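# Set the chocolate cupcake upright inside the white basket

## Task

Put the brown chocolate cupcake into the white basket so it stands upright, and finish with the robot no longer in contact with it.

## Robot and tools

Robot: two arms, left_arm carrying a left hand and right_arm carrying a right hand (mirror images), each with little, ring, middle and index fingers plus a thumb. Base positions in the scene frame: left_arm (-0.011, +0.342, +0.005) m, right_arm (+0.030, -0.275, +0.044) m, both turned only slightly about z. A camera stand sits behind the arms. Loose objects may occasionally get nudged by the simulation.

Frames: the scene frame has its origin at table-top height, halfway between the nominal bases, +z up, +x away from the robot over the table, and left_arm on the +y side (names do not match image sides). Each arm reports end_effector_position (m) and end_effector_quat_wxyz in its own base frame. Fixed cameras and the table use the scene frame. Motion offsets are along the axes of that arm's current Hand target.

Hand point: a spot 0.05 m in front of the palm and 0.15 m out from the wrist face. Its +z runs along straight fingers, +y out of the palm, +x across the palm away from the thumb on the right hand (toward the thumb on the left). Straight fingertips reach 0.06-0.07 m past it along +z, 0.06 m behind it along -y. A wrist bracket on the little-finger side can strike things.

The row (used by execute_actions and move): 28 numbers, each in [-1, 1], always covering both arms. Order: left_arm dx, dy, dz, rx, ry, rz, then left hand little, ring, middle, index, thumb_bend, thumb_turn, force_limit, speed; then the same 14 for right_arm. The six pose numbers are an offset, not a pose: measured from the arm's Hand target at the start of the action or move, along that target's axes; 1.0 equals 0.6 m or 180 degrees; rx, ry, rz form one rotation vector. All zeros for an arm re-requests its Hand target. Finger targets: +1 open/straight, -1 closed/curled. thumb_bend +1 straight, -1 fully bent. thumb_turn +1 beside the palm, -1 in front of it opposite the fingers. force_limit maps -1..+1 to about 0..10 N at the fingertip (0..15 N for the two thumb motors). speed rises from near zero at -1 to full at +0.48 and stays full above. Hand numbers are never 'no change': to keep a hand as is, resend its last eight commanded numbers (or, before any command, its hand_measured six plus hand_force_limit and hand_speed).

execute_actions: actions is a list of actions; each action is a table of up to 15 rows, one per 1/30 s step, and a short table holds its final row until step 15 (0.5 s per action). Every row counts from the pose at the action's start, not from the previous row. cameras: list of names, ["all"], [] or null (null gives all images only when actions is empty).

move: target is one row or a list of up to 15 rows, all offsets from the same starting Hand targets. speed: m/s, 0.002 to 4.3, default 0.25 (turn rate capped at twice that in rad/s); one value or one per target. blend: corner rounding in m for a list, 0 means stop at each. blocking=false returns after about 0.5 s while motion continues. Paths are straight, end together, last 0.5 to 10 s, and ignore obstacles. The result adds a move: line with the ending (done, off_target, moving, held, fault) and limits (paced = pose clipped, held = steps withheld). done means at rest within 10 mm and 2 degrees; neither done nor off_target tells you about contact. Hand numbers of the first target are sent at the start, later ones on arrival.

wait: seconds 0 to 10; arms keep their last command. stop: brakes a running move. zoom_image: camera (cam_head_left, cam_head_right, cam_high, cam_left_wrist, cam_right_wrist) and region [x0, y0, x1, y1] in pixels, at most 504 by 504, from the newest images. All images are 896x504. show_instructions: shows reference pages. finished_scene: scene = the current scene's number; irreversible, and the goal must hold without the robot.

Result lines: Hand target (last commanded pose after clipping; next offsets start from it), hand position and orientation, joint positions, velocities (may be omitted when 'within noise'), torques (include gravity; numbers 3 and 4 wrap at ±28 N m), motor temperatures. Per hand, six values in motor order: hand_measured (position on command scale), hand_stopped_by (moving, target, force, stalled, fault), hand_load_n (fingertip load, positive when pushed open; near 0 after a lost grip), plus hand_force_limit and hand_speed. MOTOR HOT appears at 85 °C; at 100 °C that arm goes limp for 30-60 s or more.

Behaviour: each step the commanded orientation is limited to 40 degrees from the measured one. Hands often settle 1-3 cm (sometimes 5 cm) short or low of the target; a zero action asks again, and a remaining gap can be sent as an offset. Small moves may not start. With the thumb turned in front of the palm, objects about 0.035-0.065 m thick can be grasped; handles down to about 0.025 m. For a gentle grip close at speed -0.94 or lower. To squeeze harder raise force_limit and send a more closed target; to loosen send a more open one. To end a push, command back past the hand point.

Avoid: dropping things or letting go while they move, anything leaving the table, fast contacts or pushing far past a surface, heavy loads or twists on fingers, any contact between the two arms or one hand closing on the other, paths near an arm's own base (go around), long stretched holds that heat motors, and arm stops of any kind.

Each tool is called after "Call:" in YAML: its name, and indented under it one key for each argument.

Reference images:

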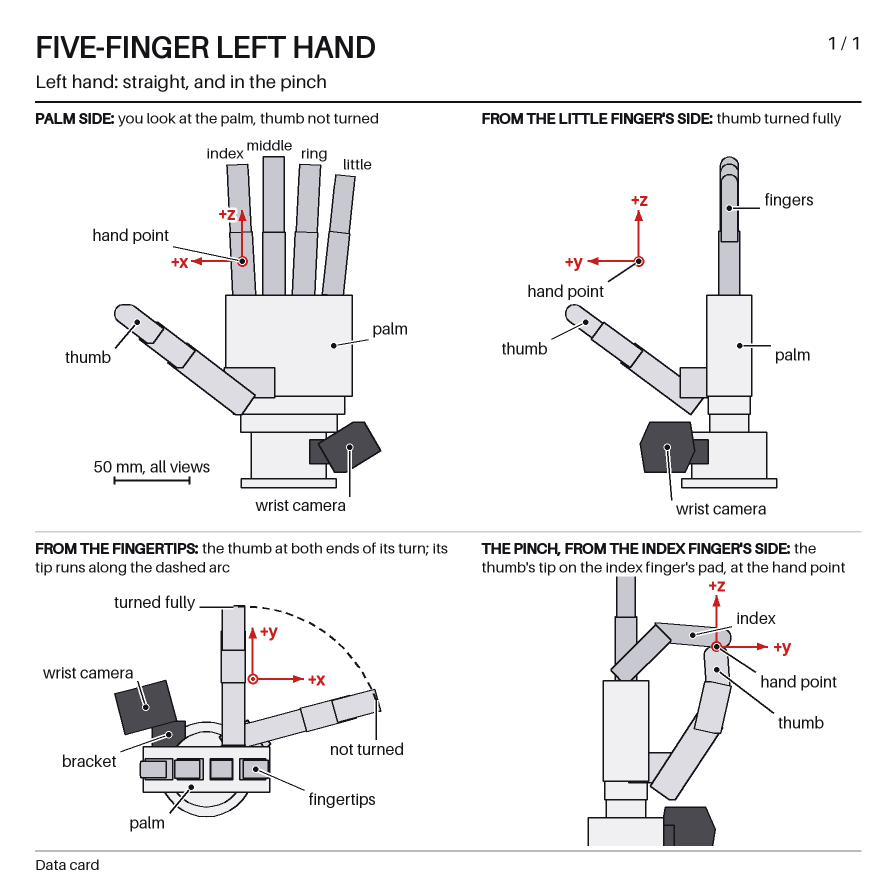

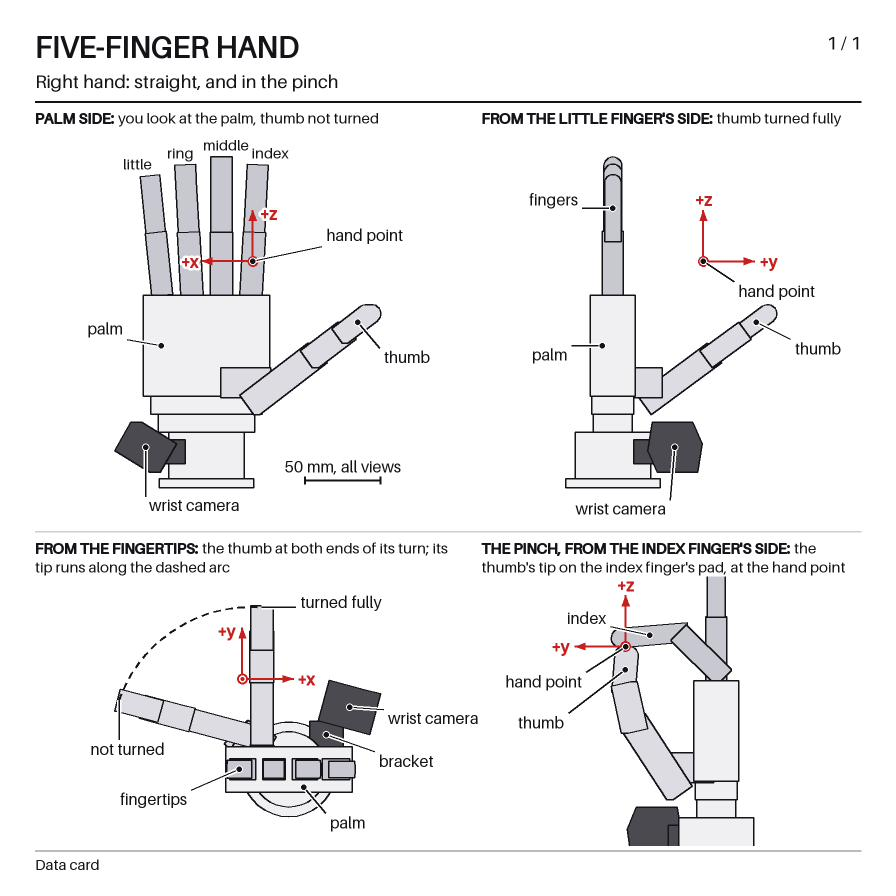

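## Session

Call:
execute_actions:
  actions: []

Scene clock: 0.00 s.
left_arm: end_effector_position=(+0.6073, -0.2108, +0.2208) hand_measured=(+1.000, +1.000, +1.000, +1.000, +1.000, +1.000) hand_load_n=(-0.5, +0.0, +0.0, +0.5, +0.0, +0.0) hand_stopped_by=(target, target, target, target, target, target) hand_force_limit=0.00 hand_speed=-0.80 end_effector_quat_wxyz=(+0.012, +0.922, -0.385, +0.044) | right_arm: end_effector_position=(+0.0498, +0.0657, +0.1587) hand_measured=(+1.000, +1.000, +1.000, +1.000, +1.000, +1.000) hand_load_n=(+0.0, +0.0, +0.0, +0.0, +0.0, +0.0) hand_stopped_by=(target, target, target, target, target, target) hand_force_limit=0.00 hand_speed=-0.80 end_effector_quat_wxyz=(+0.000, +0.953, -0.304, +0.007)
Joint positions: left_arm=[-0.217 2.007 2.113 -1.594 0.039 -0.999] | right_arm=[0.743 0.655 0.688 -1.596 0.013 -0.21]
Joint velocities: within noise
Joint torques (N m): no reading
Motor temperatures (°C): left_arm=[32 37 38 30 30 29] | right_arm=[33 31 36 31 31 30]
Heat: left arm: hottest elbow 38 °C; right arm: hottest elbow 36 °C.
Hand target: left_arm +0.6135, -0.2161, +0.2380; +0.010, +0.921, -0.385, +0.066 | right_arm +0.0568, +0.0721, +0.1677; -0.014, +0.951, -0.308, +0.015
camera_calibration:
cam_left_wrist: T_world_to_cam=[[0.872363, 0.480369, 0.0907086, -0.452841], [0.354704, -0.749661, 0.558743, -0.49686], [0.336404, -0.455252, -0.824365, 0.0000021363], [0, 0, 0, 1]] pos_world=[0.571279, -0.154944, 0.318695]
cam_right_wrist: T_world_to_cam=[[-0.336664, -0.94122, 0.0276068, 0.0698509], [-0.825191, 0.30903, 0.472821, -0.0499742], [-0.45356, 0.136401, -0.880726, 0.270712], [0, 0, 0, 1]] pos_world=[0.105062, 0.0442632, 0.260124]

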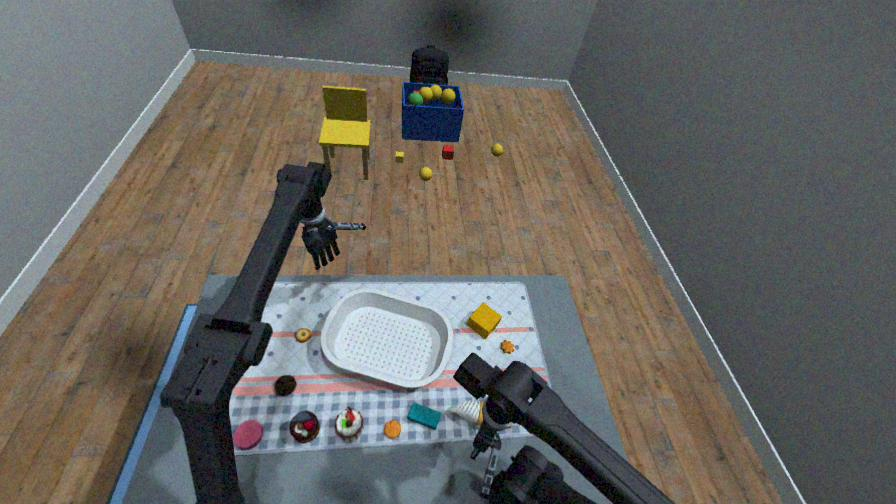

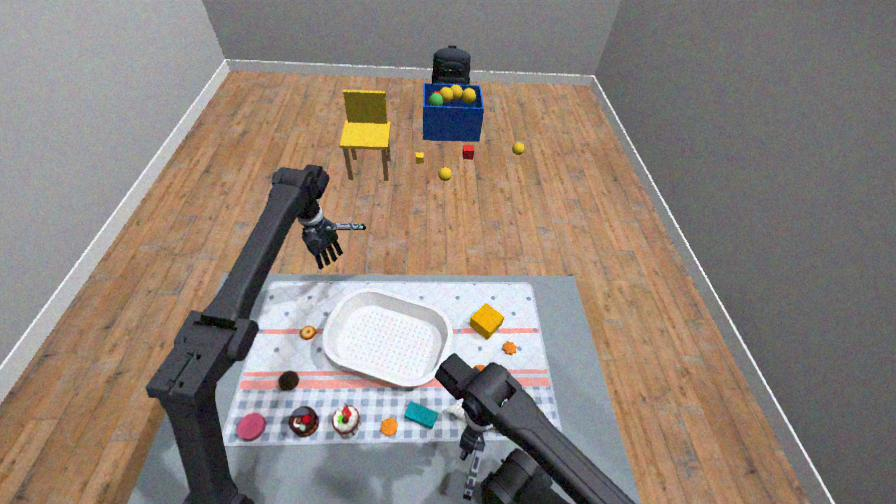

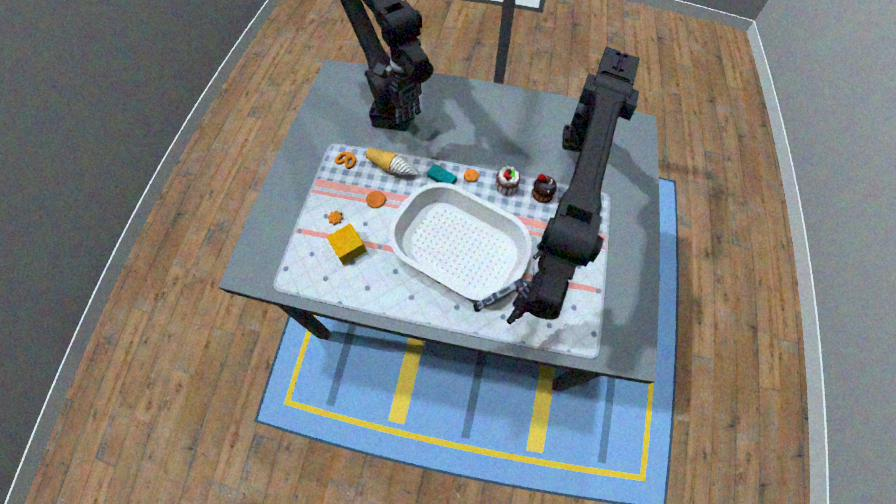

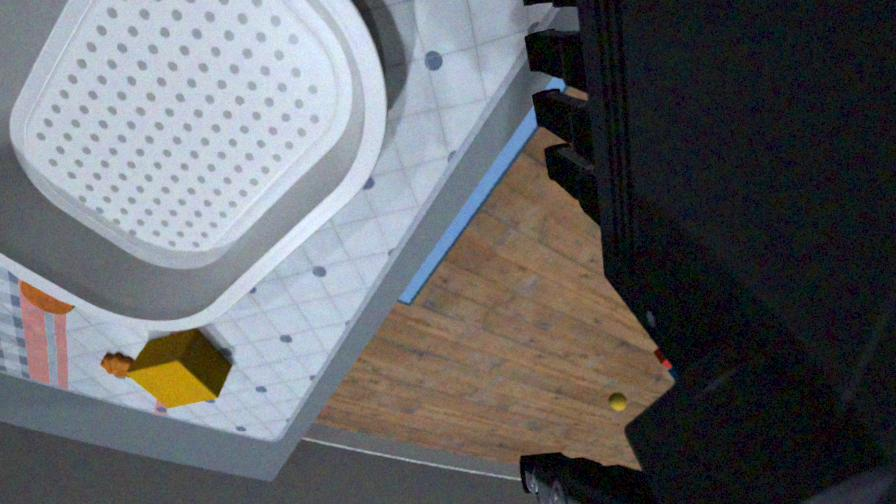

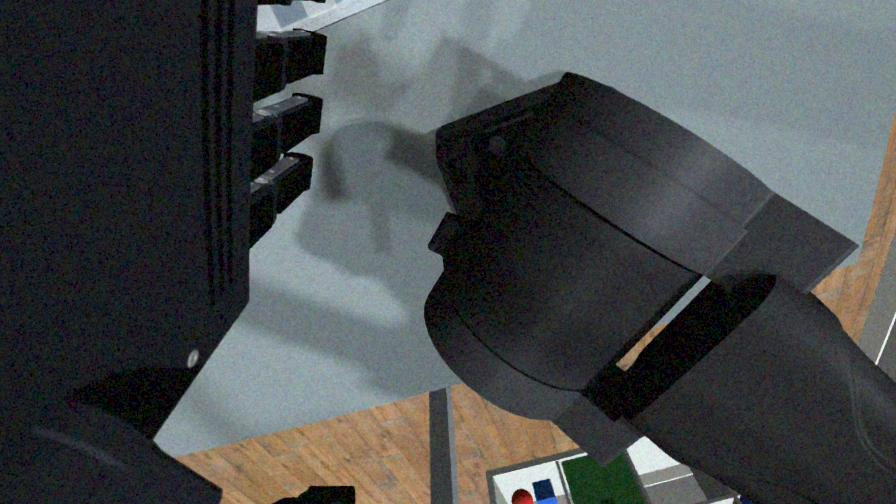

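Call:
move:
  target:
    - [-0.3983,-0.2368,-0.0475,-0.0197,-0.0379,-0.0637,1,1,1,1,1,1,0,-0.8,0.0702,-0.4602,-0.1193,0.2655,0.0169,0.0496,1,1,1,1,1,1,0,-0.8]
    - [-0.3983,-0.2368,-0.0475,-0.0197,-0.0379,-0.0637,1,1,1,1,1,1,0,-0.8,-0.2812,-0.7635,0.1147,0.2657,-0.0408,-0.0687,1,1,1,1,1,-1,-0.4,0.3]
  speed: 0.25
  blend: [0.05,0]
  cameras: ["cam_right_wrist","cam_high","cam_head_left"]

Scene clock: 164.93 s.
left_arm: end_effector_position=(+0.5504, +0.0534, +0.2225) hand_measured=(+1.000, +1.000, +1.000, +1.000, +1.000, +1.000) hand_load_n=(+0.0, +0.0, +0.0, +0.0, +0.0, +0.0) hand_stopped_by=(target, target, target, target, target, target) hand_force_limit=0.00 hand_speed=-0.80 end_effector_quat_wxyz=(+0.029, +0.958, -0.285, -0.014) | right_arm: end_effector_position=(+0.1800, +0.5179, +0.0843) hand_measured=(+1.000, +1.000, +1.000, +1.000, +1.000, -1.000) hand_load_n=(+0.0, +0.0, +0.0, +0.0, +0.0, +0.0) hand_stopped_by=(target, target, target, target, target, target) hand_force_limit=-0.40 hand_speed=0.30 end_effector_quat_wxyz=(-0.381, +0.904, -0.180, +0.074)
Joint positions: left_arm=[0.226 1.884 1.928 -1.668 0.037 -0.764] | right_arm=[1.18 1.52 0.977 -0.231 -0.001 0.003]
Joint torques (N m): left_arm=[-0.67 -19.14 8.68 -0.23 -0.19 0.19] | right_arm=[-0.73 -9.11 10.03 1.87 -0.14 -0.13]
Motor temperatures (°C): left_arm=[32 49 50 30 30 29] | right_arm=[33 31 51 31 31 30]
Heat: left arm: hottest elbow 50 °C; right arm: hottest elbow 51 °C.
Hand target: left_arm +0.5451, +0.0549, +0.2398; +0.022, +0.956, -0.293, -0.002 | right_arm +0.1906, +0.5433, +0.1115; -0.414, +0.890, -0.173, +0.080
Off the commanded pose: left_arm 0.018 m, 2 deg | right_arm 0.039 m, 4 deg.
move: off_target (left_arm, right_arm); target 2's new numbers were sent with right_arm's hand 0.039 m and 4 deg from that target
camera_calibration:
cam_right_wrist: T_world_to_cam=[[-0.0158436, -0.742665, -0.669475, 0.439571], [-0.972967, -0.142834, 0.181475, 0.238144], [-0.230399, 0.654253, -0.720326, -0.119315], [0, 0, 0, 1]] pos_world=[0.211181, 0.438532, 0.165119]
Images, in order (width x height): cam_head_left 896x504, cam_high 896x504, cam_right_wrist 896x504.

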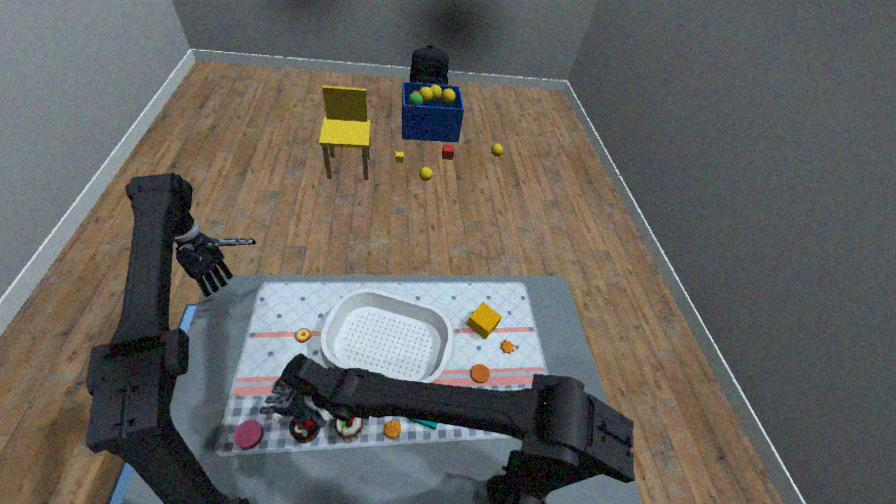

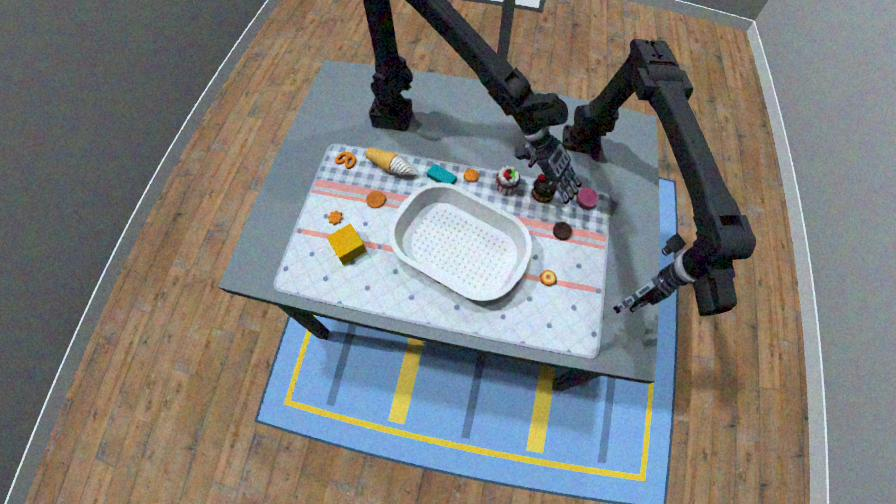

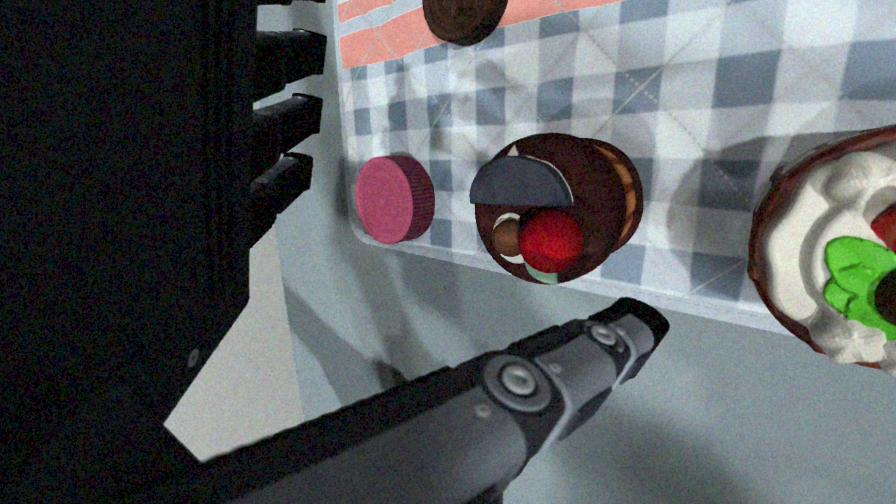

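Call:
move:
  target: [0,0,0,0,0,0,1,1,1,1,1,1,0,-0.8,-0.0028,0.0893,0.0399,0,0,0,1,1,1,1,1,-1,-0.4,0.3]
  speed: 0.12
  cameras: ["cam_right_wrist"]

Scene clock: 192.53 s.
left_arm: end_effector_position=(+0.5504, +0.0534, +0.2225) hand_measured=(+1.000, +1.000, +1.000, +1.000, +1.000, +1.000) hand_load_n=(+0.0, +0.0, +0.0, +0.0, +0.0, +0.0) hand_stopped_by=(target, target, target, target, target, target) hand_force_limit=0.00 hand_speed=-0.80 end_effector_quat_wxyz=(+0.029, +0.958, -0.285, -0.014) | right_arm: end_effector_position=(+0.1802, +0.5183, +0.0446) hand_measured=(+1.000, +1.000, +1.000, +1.000, +1.000, -1.000) hand_load_n=(+0.0, +0.5, +0.0, +0.0, +0.0, +0.0) hand_stopped_by=(target, target, target, target, target, target) hand_force_limit=-0.40 hand_speed=0.30 end_effector_quat_wxyz=(-0.397, +0.897, -0.179, +0.077)
Joint positions: left_arm=[0.226 1.884 1.928 -1.668 0.037 -0.764] | right_arm=[1.18 1.577 0.901 -0.063 -0.001 0.003]
Joint torques (N m): left_arm=[-0.56 -18.67 8.61 -0.25 -0.24 0.19] | right_arm=[-0.44 -9.47 6.67 1.92 -0.04 -0.11]
Heat: left arm: hottest elbow 49 °C; right arm: hottest elbow 50 °C.
Hand target: left_arm +0.5451, +0.0549, +0.2398; +0.022, +0.956, -0.293, -0.002 | right_arm +0.1829, +0.5289, +0.0551; -0.414, +0.890, -0.173, +0.080
Off the commanded pose: left_arm 0.018 m, 2 deg | right_arm 0.015 m, 2 deg.
move: off_target (left_arm, right_arm)
camera_calibration:
cam_right_wrist: T_world_to_cam=[[-0.00664845, -0.720403, -0.693523, 0.401141], [-0.975286, -0.148496, 0.163601, 0.249687], [-0.220844, 0.677472, -0.701612, -0.162763], [0, 0, 0, 1]] pos_world=[0.210238, 0.436328, 0.123155]
Images, in order (width x height): cam_right_wrist 896x504.

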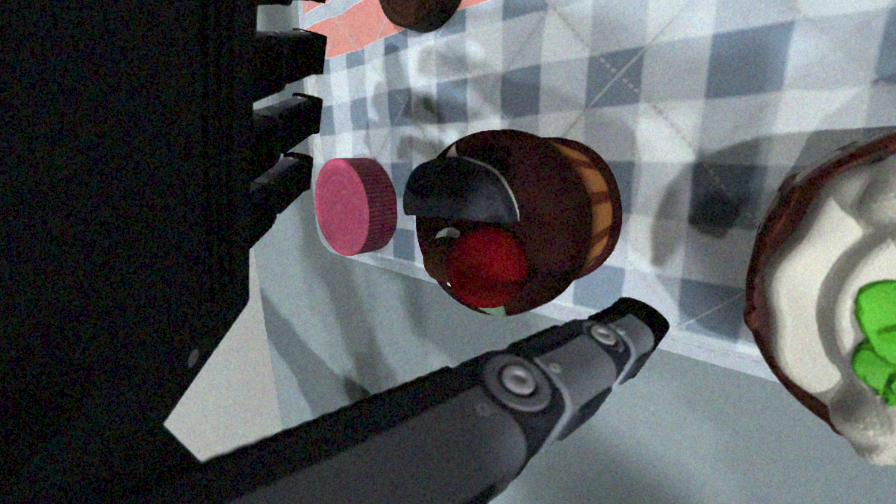

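Call:
move:
  target: [0,0,0,0,0,0,1,1,1,1,1,1,0,-0.8,0.0023,0.0428,0.0387,0,0,0,1,1,1,1,1,-1,-0.4,0.3]
  speed: 0.1
  cameras: ["cam_right_wrist"]

Scene clock: 217.93 s.
left_arm: end_effector_position=(+0.5504, +0.0534, +0.2225) hand_measured=(+1.000, +1.000, +1.000, +1.000, +1.000, +1.000) hand_load_n=(+0.0, +0.0, +0.0, +0.0, +0.0, +0.0) hand_stopped_by=(target, target, target, target, target, target) hand_force_limit=0.00 hand_speed=-0.80 end_effector_quat_wxyz=(+0.029, +0.958, -0.285, -0.014) | right_arm: end_effector_position=(+0.1808, +0.5198, +0.0118) hand_measured=(+1.000, +1.000, +1.000, +1.000, +1.000, -1.000) hand_load_n=(+0.0, +0.0, +0.0, +0.0, +0.0, +0.0) hand_stopped_by=(target, target, target, target, target, target) hand_force_limit=-0.40 hand_speed=0.30 end_effector_quat_wxyz=(-0.398, +0.896, -0.179, +0.078)
Joint positions: left_arm=[0.226 1.884 1.928 -1.668 0.037 -0.764] | right_arm=[1.18 1.645 0.872 0.037 -0.001 0.003]
Joint torques (N m): left_arm=[-0.44 -19.14 8.72 0.03 -0.21 0.17] | right_arm=[-0.62 -9.58 6.16 1.92 -0.13 -0.13]
Heat: left arm: hottest elbow 48 °C; right arm: hottest elbow 49 °C.
Hand target: left_arm +0.5451, +0.0549, +0.2398; +0.022, +0.956, -0.293, -0.002 | right_arm +0.1846, +0.5296, +0.0205; -0.414, +0.890, -0.173, +0.080
Off the commanded pose: left_arm 0.018 m, 2 deg | right_arm 0.014 m, 2 deg.
move: off_target (left_arm, right_arm)
camera_calibration:
cam_right_wrist: T_world_to_cam=[[-0.00584832, -0.718462, -0.695542, 0.378417], [-0.97547, -0.148964, 0.162074, 0.256127], [-0.220055, 0.679428, -0.699967, -0.187786], [0, 0, 0, 1]] pos_world=[0.210734, 0.437619, 0.0902496]
Images, in order (width x height): cam_right_wrist 896x504.

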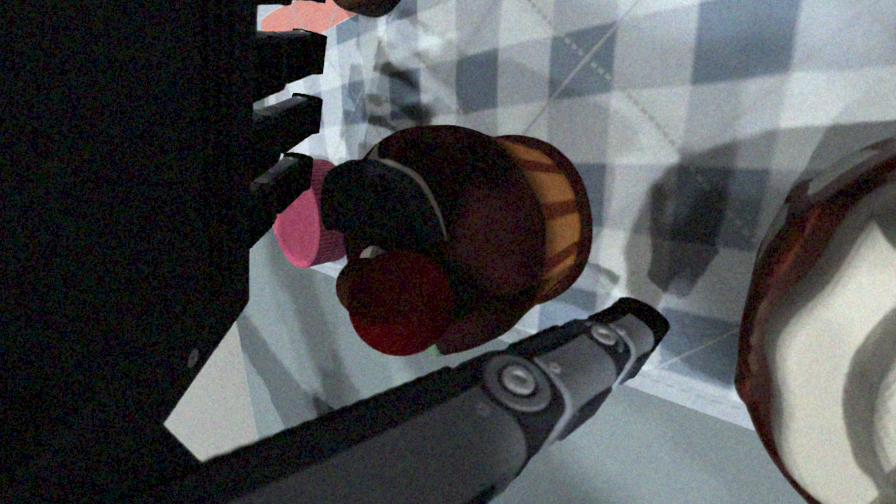

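Call:
execute_actions:
  actions:
    - [[0,0,0,0,0,0,1,1,1,1,1,1,0,-0.8,0,0,0,0,0,0,1,1,-0.4,-0.4,-0.4,-1,-0.4,-0.85]]

Call:
wait:
  seconds: 0.5
  cameras: ["cam_right_wrist"]

Scene clock: 226.40 s.
left_arm: end_effector_position=(+0.5504, +0.0534, +0.2225) hand_measured=(+1.000, +1.000, +1.000, +1.000, +1.000, +1.000) hand_load_n=(+0.0, +0.5, +0.0, +0.0, +0.0, +0.0) hand_stopped_by=(target, target, target, target, target, target) hand_force_limit=0.00 hand_speed=-0.80 end_effector_quat_wxyz=(+0.029, +0.958, -0.285, -0.014) | right_arm: end_effector_position=(+0.1808, +0.5198, +0.0118) hand_measured=(+1.000, +1.000, +0.308, +0.294, +0.648, -1.000) hand_load_n=(+0.0, +0.0, +2.0, +7.5, +9.0, +0.0) hand_stopped_by=(target, target, force, force, force, target) hand_force_limit=-0.40 hand_speed=-0.85 end_effector_quat_wxyz=(-0.398, +0.896, -0.179, +0.078)
Joint positions: left_arm=[0.226 1.884 1.928 -1.668 0.037 -0.764] | right_arm=[1.18 1.645 0.872 0.037 -0.001 0.003]
Joint torques (N m): left_arm=[-0.62 -19.43 8.64 -0.16 -0.19 0.21] | right_arm=[-0.67 -9.7 6.15 1.94 -0.13 -0.13]
Heat: left arm: hottest elbow 48 °C; right arm: hottest elbow 48 °C.
Hand target: left_arm +0.5451, +0.0549, +0.2398; +0.022, +0.956, -0.293, -0.002 | right_arm +0.1846, +0.5296, +0.0205; -0.414, +0.890, -0.173, +0.080
Off the commanded pose: left_arm 0.018 m, 2 deg | right_arm 0.014 m, 2 deg.

Scene clock: 226.90 s.
left_arm: end_effector_position=(+0.5504, +0.0534, +0.2225) hand_measured=(+1.000, +1.000, +1.000, +1.000, +1.000, +1.000) hand_load_n=(-0.5, +0.0, +0.0, +0.0, +0.0, +0.0) hand_stopped_by=(target, target, target, target, target, target) hand_force_limit=0.00 hand_speed=-0.80 end_effector_quat_wxyz=(+0.029, +0.958, -0.285, -0.014) | right_arm: end_effector_position=(+0.1808, +0.5198, +0.0118) hand_measured=(+1.000, +1.000, +0.308, +0.294, +0.648, -1.000) hand_load_n=(-0.5, +0.0, +2.0, +7.5, +9.5, +0.0) hand_stopped_by=(target, target, force, force, force, target) hand_force_limit=-0.40 hand_speed=-0.85 end_effector_quat_wxyz=(-0.398, +0.896, -0.179, +0.078)
Joint positions: left_arm=[0.226 1.884 1.928 -1.668 0.037 -0.764] | right_arm=[1.18 1.645 0.872 0.037 -0.001 0.003]
Joint torques (N m): left_arm=[-0.03 -18.9 8.54 -0.34 -0.24 0.19] | right_arm=[-0.62 -9.58 6.16 1.91 -0.13 -0.13]
Heat: left arm: hottest elbow 48 °C; right arm: hottest elbow 48 °C.
Hand target: left_arm +0.5451, +0.0549, +0.2398; +0.022, +0.956, -0.293, -0.002 | right_arm +0.1846, +0.5296, +0.0205; -0.414, +0.890, -0.173, +0.080
Off the commanded pose: left_arm 0.018 m, 2 deg | right_arm 0.014 m, 2 deg.
wait: 0.50 s; at rest by 0.17 s
camera_calibration:
cam_right_wrist: T_world_to_cam=[[-0.00584832, -0.718462, -0.695542, 0.378417], [-0.97547, -0.148964, 0.162074, 0.256127], [-0.220055, 0.679428, -0.699967, -0.187786], [0, 0, 0, 1]] pos_world=[0.210734, 0.437619, 0.0902496]
Images, in order (width x height): cam_right_wrist 896x504.

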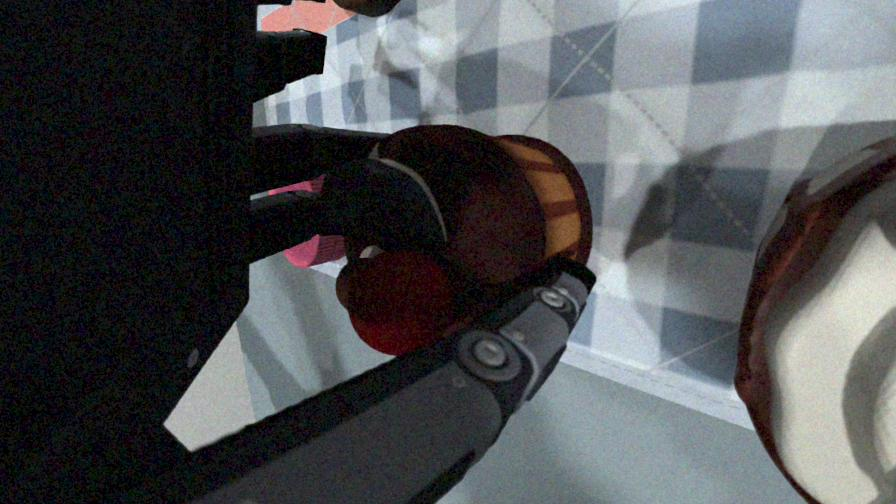

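Call:
move:
  target:
    - [0,0,0,0,0,0,1,1,1,1,1,1,0,-0.8,-0.0013,-0.2020,-0.1342,0,0,0,1,1,-0.4,-0.4,-0.4,-1,-0.4,-0.85]
    - [0,0,0,0,0,0,1,1,1,1,1,1,0,-0.8,0.4607,-0.0648,-0.3233,0,0.0766,0.0643,1,1,-0.4,-0.4,-0.4,-1,-0.4,-0.85]
  speed: [0.12,0.2]
  blend: [0.04,0]
  cameras: ["cam_right_wrist","cam_high","cam_left_wrist"]

Scene clock: 250.30 s.
left_arm: end_effector_position=(+0.5504, +0.0534, +0.2225) hand_measured=(+1.000, +1.000, +1.000, +1.000, +1.000, +1.000) hand_load_n=(+0.0, +0.0, +0.0, +0.0, +0.0, +0.0) hand_stopped_by=(target, target, target, target, target, target) hand_force_limit=0.00 hand_speed=-0.80 end_effector_quat_wxyz=(+0.029, +0.958, -0.285, -0.014) | right_arm: end_effector_position=(+0.3873, +0.3090, +0.1553) hand_measured=(+1.000, +1.000, +0.308, +0.294, +0.648, -1.000) hand_load_n=(+0.5, +0.0, +2.5, +7.5, +9.0, +0.0) hand_stopped_by=(target, target, force, force, force, target) hand_force_limit=-0.40 hand_speed=-0.85 end_effector_quat_wxyz=(-0.383, +0.856, -0.320, +0.133)
Joint positions: left_arm=[0.226 1.884 1.928 -1.668 0.037 -0.764] | right_arm=[0.543 1.316 0.961 -0.409 -0.247 -0.207]
Joint torques (N m): left_arm=[-1.14 -18.84 8.72 -0.42 -0.21 0.16] | right_arm=[-0.91 -8.23 8.91 0.87 -0.33 -0.26]
Heat: left arm: hottest elbow 48 °C; right arm: hottest elbow 47 °C.
Hand target: left_arm +0.5451, +0.0549, +0.2398; +0.022, +0.956, -0.293, -0.002 | right_arm +0.3950, +0.3117, +0.1749; -0.397, +0.852, -0.310, +0.144
Off the commanded pose: left_arm 0.018 m, 2 deg | right_arm 0.021 m, 2 deg.
move: off_target (left_arm, right_arm)
camera_calibration:
cam_left_wrist: T_world_to_cam=[[0.759232, 0.65073, -0.0108484, -0.454505], [0.56888, -0.655453, 0.496746, -0.388717], [0.316137, -0.383316, -0.867828, 0.157873], [0, 0, 0, 1]] pos_world=[0.516298, 0.10149, 0.32517]
cam_right_wrist: T_world_to_cam=[[-0.235996, -0.675207, -0.698857, 0.404248], [-0.971734, 0.159341, 0.174195, 0.3043], [-0.00626109, 0.720213, -0.693725, 0.00493789], [0, 0, 0, 1]] pos_world=[0.39113, 0.220907, 0.23293]
Images, in order (width x height): cam_high 896x504, cam_left_wrist 896x504, cam_right_wrist 896x504.

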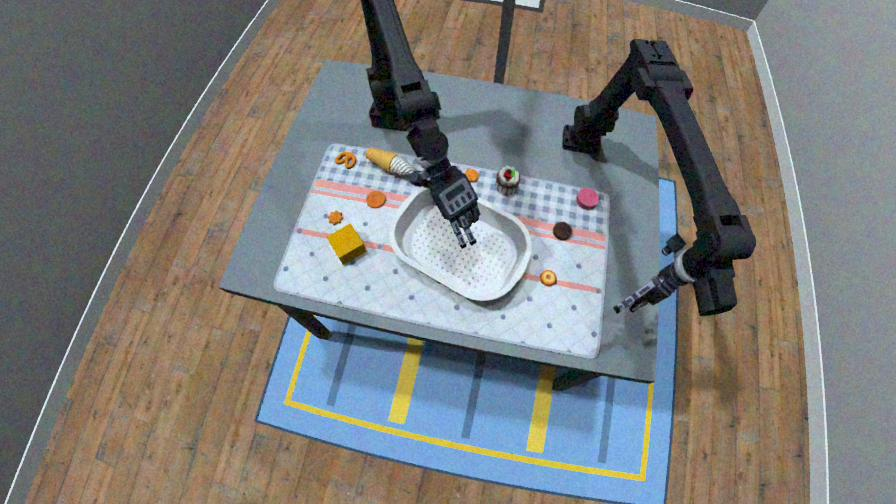

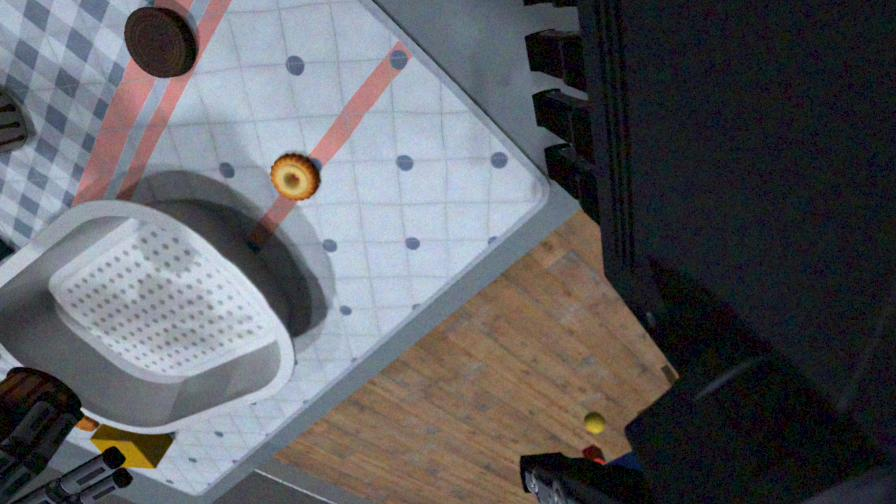

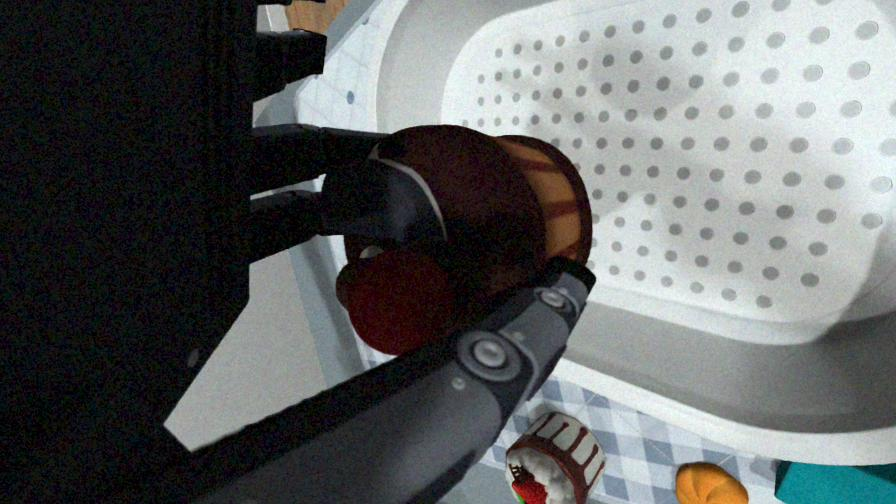

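Call:
move:
  target:
    - [0,0,0,0,0,0,1,1,1,1,1,1,0,-0.8,0,0.1723,0.1447,0,0,0,1,1,-0.4,-0.4,-0.4,-1,-0.4,-0.85]
    - [0,0,0,0,0,0,1,1,1,1,1,1,0,-0.8,0,0.1902,0.1597,0,0,0,1,1,-0.4,-0.4,-0.4,-1,-0.4,-0.85]
  speed: [0.13,0.04]
  blend: [0.005,0]
  cameras: ["cam_right_wrist"]

Scene clock: 264.97 s.
left_arm: end_effector_position=(+0.5504, +0.0534, +0.2225) hand_measured=(+1.000, +1.000, +1.000, +1.000, +1.000, +1.000) hand_load_n=(+0.0, +0.0, +0.0, +0.0, +0.0, +0.0) hand_stopped_by=(target, target, target, target, target, target) hand_force_limit=0.00 hand_speed=-0.80 end_effector_quat_wxyz=(+0.029, +0.958, -0.285, -0.014) | right_arm: end_effector_position=(+0.3856, +0.3082, +0.0204) hand_measured=(+1.000, +1.000, +0.308, +0.294, +0.648, -1.000) hand_load_n=(+0.0, +0.0, +2.0, +7.5, +9.0, +0.0) hand_stopped_by=(target, target, force, force, force, target) hand_force_limit=-0.40 hand_speed=-0.85 end_effector_quat_wxyz=(-0.385, +0.855, -0.321, +0.134)
Joint positions: left_arm=[0.226 1.884 1.928 -1.668 0.037 -0.764] | right_arm=[0.543 1.528 0.757 0.011 -0.247 -0.204]
Joint torques (N m): left_arm=[-0.85 -18.84 8.7 -0.25 -0.2 0.15] | right_arm=[-0.91 -7.77 5.97 1.92 -0.34 -0.24]
Heat: left arm: hottest elbow 48 °C; right arm: hottest elbow 48 °C.
Hand target: left_arm +0.5451, +0.0549, +0.2398; +0.022, +0.956, -0.293, -0.002 | right_arm +0.3948, +0.3116, +0.0259; -0.397, +0.852, -0.310, +0.144
Off the commanded pose: left_arm 0.018 m, 2 deg | right_arm 0.011 m, 2 deg.
move: off_target (left_arm, right_arm)
camera_calibration:
cam_right_wrist: T_world_to_cam=[[-0.235832, -0.67205, -0.701949, 0.308005], [-0.971788, 0.160668, 0.172666, 0.325971], [-0.00325963, 0.722866, -0.690981, -0.0901605], [0, 0, 0, 1]] pos_world=[0.389119, 0.219796, 0.0976206]
Images, in order (width x height): cam_right_wrist 896x504.

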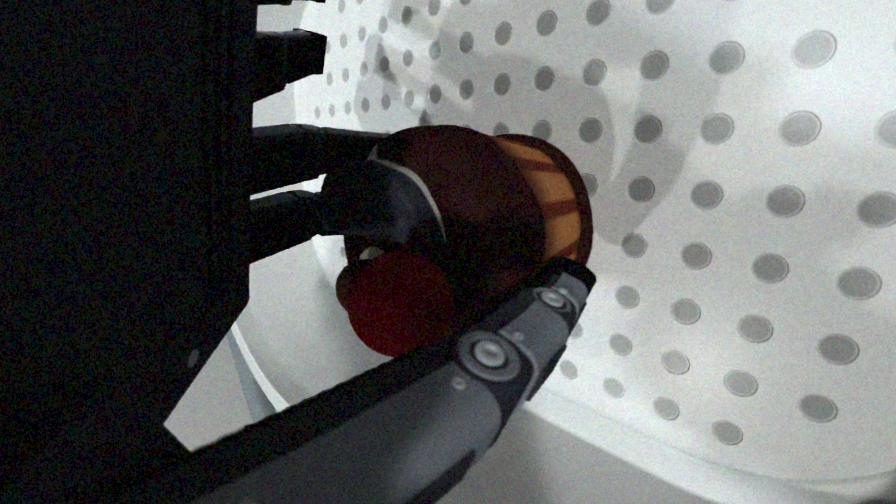

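Call:
move:
  target: [0,0,0,0,0,0,1,1,1,1,1,1,0,-0.8,0,0.0077,0.0064,0,0,0,1,1,-0.4,-0.4,-0.4,-1,-0.4,-0.85]
  speed: 0.05

Scene clock: 272.23 s.
left_arm: end_effector_position=(+0.5504, +0.0534, +0.2225) hand_measured=(+1.000, +1.000, +1.000, +1.000, +1.000, +1.000) hand_load_n=(+0.0, +0.0, -0.5, +0.0, -0.5, +0.0) hand_stopped_by=(target, target, target, target, target, target) hand_force_limit=0.00 hand_speed=-0.80 end_effector_quat_wxyz=(+0.029, +0.958, -0.285, -0.014) | right_arm: end_effector_position=(+0.3888, +0.3098, +0.0208) hand_measured=(+1.000, +1.000, +0.308, +0.294, +0.648, -1.000) hand_load_n=(+0.0, -0.5, +2.0, +7.5, +9.0, +0.5) hand_stopped_by=(target, target, force, force, force, target) hand_force_limit=-0.40 hand_speed=-0.85 end_effector_quat_wxyz=(-0.391, +0.852, -0.320, +0.137)
Joint positions: left_arm=[0.226 1.884 1.928 -1.668 0.037 -0.764] | right_arm=[0.542 1.533 0.755 0.033 -0.248 -0.201]
Joint torques (N m): left_arm=[-0.56 -19.02 8.66 -0.13 -0.22 0.16] | right_arm=[-0.91 -7.24 5.63 1.89 -0.25 -0.24]
Heat: left arm: hottest elbow 47 °C; right arm: hottest elbow 48 °C.
Hand target: left_arm +0.5451, +0.0549, +0.2398; +0.022, +0.956, -0.293, -0.002 | right_arm +0.3948, +0.3116, +0.0199; -0.397, +0.852, -0.310, +0.144
Off the commanded pose: left_arm 0.018 m, 2 deg | right_arm 0.006 m, 2 deg.
move: off_target (left_arm)

Contact confirmed. Release.

Call:
execute_actions:
  actions:
    - [[0,0,0,0,0,0,1,1,1,1,1,1,0,-0.8,0,0,0,0,0,0,1,1,1,1,1,-1,-0.4,-0.75]]
  cameras: ["cam_right_wrist"]

Scene clock: 277.53 s.
left_arm: end_effector_position=(+0.5504, +0.0534, +0.2225) hand_measured=(+1.000, +1.000, +1.000, +1.000, +1.000, +1.000) hand_load_n=(+0.0, +0.0, +0.0, +0.0, +0.0, +0.0) hand_stopped_by=(target, target, target, target, target, target) hand_force_limit=0.00 hand_speed=-0.80 end_effector_quat_wxyz=(+0.029, +0.958, -0.285, -0.014) | right_arm: end_effector_position=(+0.3853, +0.3086, +0.0139) hand_measured=(+1.000, +1.000, +1.000, +1.000, +1.000, -1.000) hand_load_n=(+0.0, +0.0, +0.0, +0.0, +0.0, +0.0) hand_stopped_by=(target, target, target, target, target, target) hand_force_limit=-0.40 hand_speed=-0.75 end_effector_quat_wxyz=(-0.385, +0.855, -0.322, +0.132)
Joint positions: left_arm=[0.226 1.884 1.928 -1.668 0.037 -0.764] | right_arm=[0.543 1.543 0.75 0.033 -0.248 -0.201]
Joint torques (N m): left_arm=[-0.56 -19.6 8.5 -0.23 -0.24 0.17] | right_arm=[-0.91 -8.06 5.91 1.88 -0.25 -0.25]
Heat: left arm: hottest elbow 47 °C; right arm: hottest elbow 48 °C.
Hand target: left_arm +0.5451, +0.0549, +0.2398; +0.022, +0.956, -0.293, -0.002 | right_arm +0.3948, +0.3116, +0.0199; -0.397, +0.852, -0.310, +0.144
Off the commanded pose: left_arm 0.018 m, 2 deg | right_arm 0.012 m, 2 deg.
camera_calibration:
cam_right_wrist: T_world_to_cam=[[-0.238151, -0.670132, -0.702999, 0.303957], [-0.971219, 0.161209, 0.175343, 0.326325], [-0.00417312, 0.724524, -0.689237, -0.0951017], [0, 0, 0, 1]] pos_world=[0.388924, 0.219988, 0.090915]
Images, in order (width x height): cam_right_wrist 896x504.

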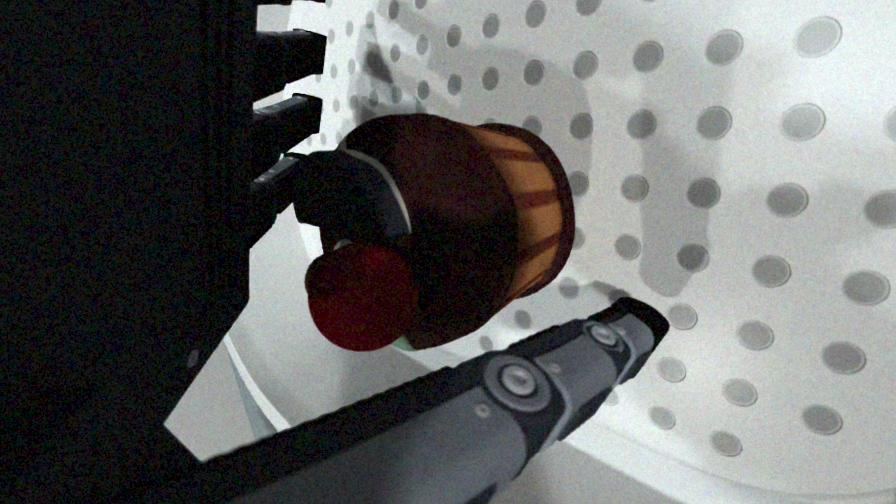

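Call:
move:
  target: [0,0,0,0,0,0,1,1,1,1,1,1,0,-0.8,0,-0.1660,-0.1393,0,0,0,1,1,1,1,1,-1,-0.4,-0.75]
  speed: 0.14
  cameras: ["cam_right_wrist","cam_left_wrist"]

Scene clock: 283.63 s.
left_arm: end_effector_position=(+0.5504, +0.0534, +0.2225) hand_measured=(+1.000, +1.000, +1.000, +1.000, +1.000, +1.000) hand_load_n=(+0.0, +0.5, +0.0, +0.0, +0.0, +0.0) hand_stopped_by=(target, target, target, target, target, target) hand_force_limit=0.00 hand_speed=-0.80 end_effector_quat_wxyz=(+0.029, +0.958, -0.285, -0.014) | right_arm: end_effector_position=(+0.3781, +0.3042, +0.1204) hand_measured=(+1.000, +1.000, +1.000, +1.000, +1.000, -1.000) hand_load_n=(+0.0, +0.0, +0.0, +0.0, -0.5, +0.0) hand_stopped_by=(target, target, target, target, target, target) hand_force_limit=-0.40 hand_speed=-0.75 end_effector_quat_wxyz=(-0.376, +0.858, -0.325, +0.125)
Joint positions: left_arm=[0.226 1.884 1.928 -1.668 0.037 -0.764] | right_arm=[0.543 1.338 0.889 -0.336 -0.248 -0.201]
Joint torques (N m): left_arm=[-0.97 -18.78 8.57 -0.09 -0.19 0.16] | right_arm=[-0.85 -8.12 10.32 0.8 -0.25 -0.24]
Heat: left arm: hottest elbow 47 °C; right arm: hottest elbow 48 °C.
Hand target: left_arm +0.5451, +0.0549, +0.2398; +0.022, +0.956, -0.293, -0.002 | right_arm +0.3950, +0.3117, +0.1499; -0.397, +0.852, -0.310, +0.144
Off the commanded pose: left_arm 0.018 m, 2 deg | right_arm 0.035 m, 4 deg.
move: off_target (left_arm, right_arm)
camera_calibration:
cam_left_wrist: T_world_to_cam=[[0.759232, 0.65073, -0.0108484, -0.454505], [0.56888, -0.655453, 0.496746, -0.388717], [0.316137, -0.383316, -0.867828, 0.157873], [0, 0, 0, 1]] pos_world=[0.516298, 0.10149, 0.32517]
cam_right_wrist: T_world_to_cam=[[-0.252744, -0.679028, -0.689232, 0.380816], [-0.967351, 0.163536, 0.193617, 0.296907], [-0.0187572, 0.715665, -0.698192, -0.0092204], [0, 0, 0, 1]] pos_world=[0.383289, 0.216628, 0.198546]
Images, in order (width x height): cam_left_wrist 896x504, cam_right_wrist 896x504.

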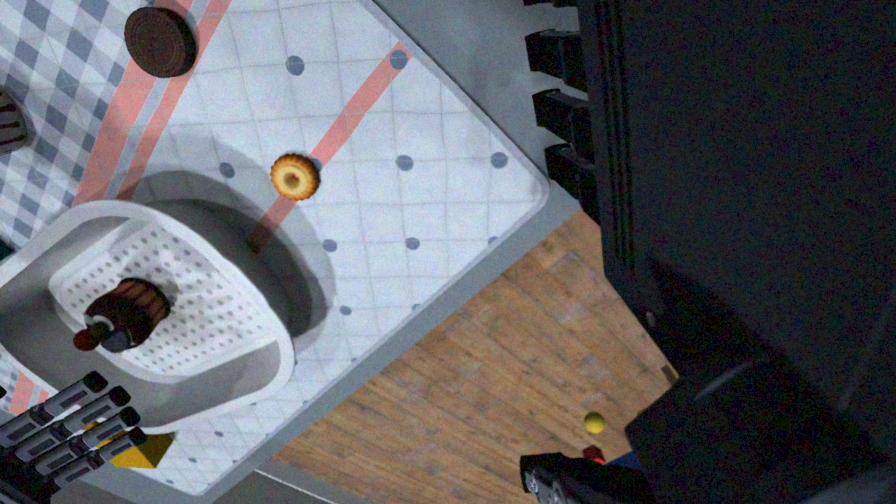

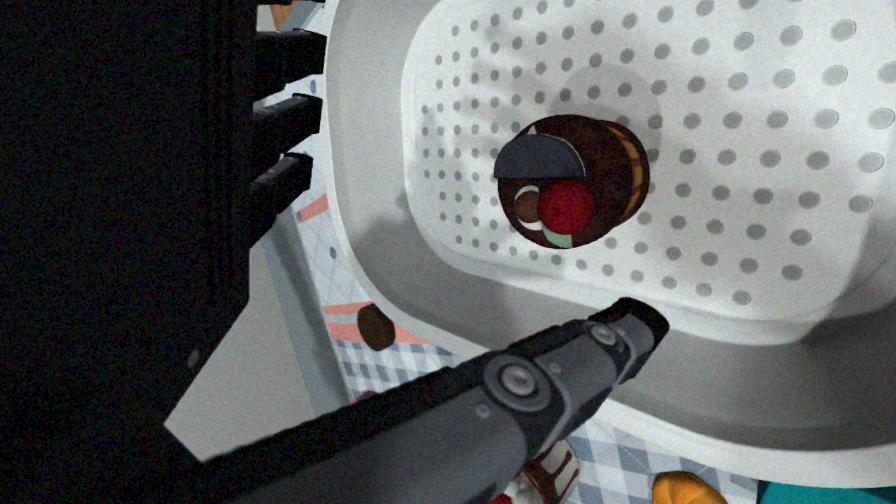

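Call:
finished_scene:
  scene: 2

The scene is finished: the task was done.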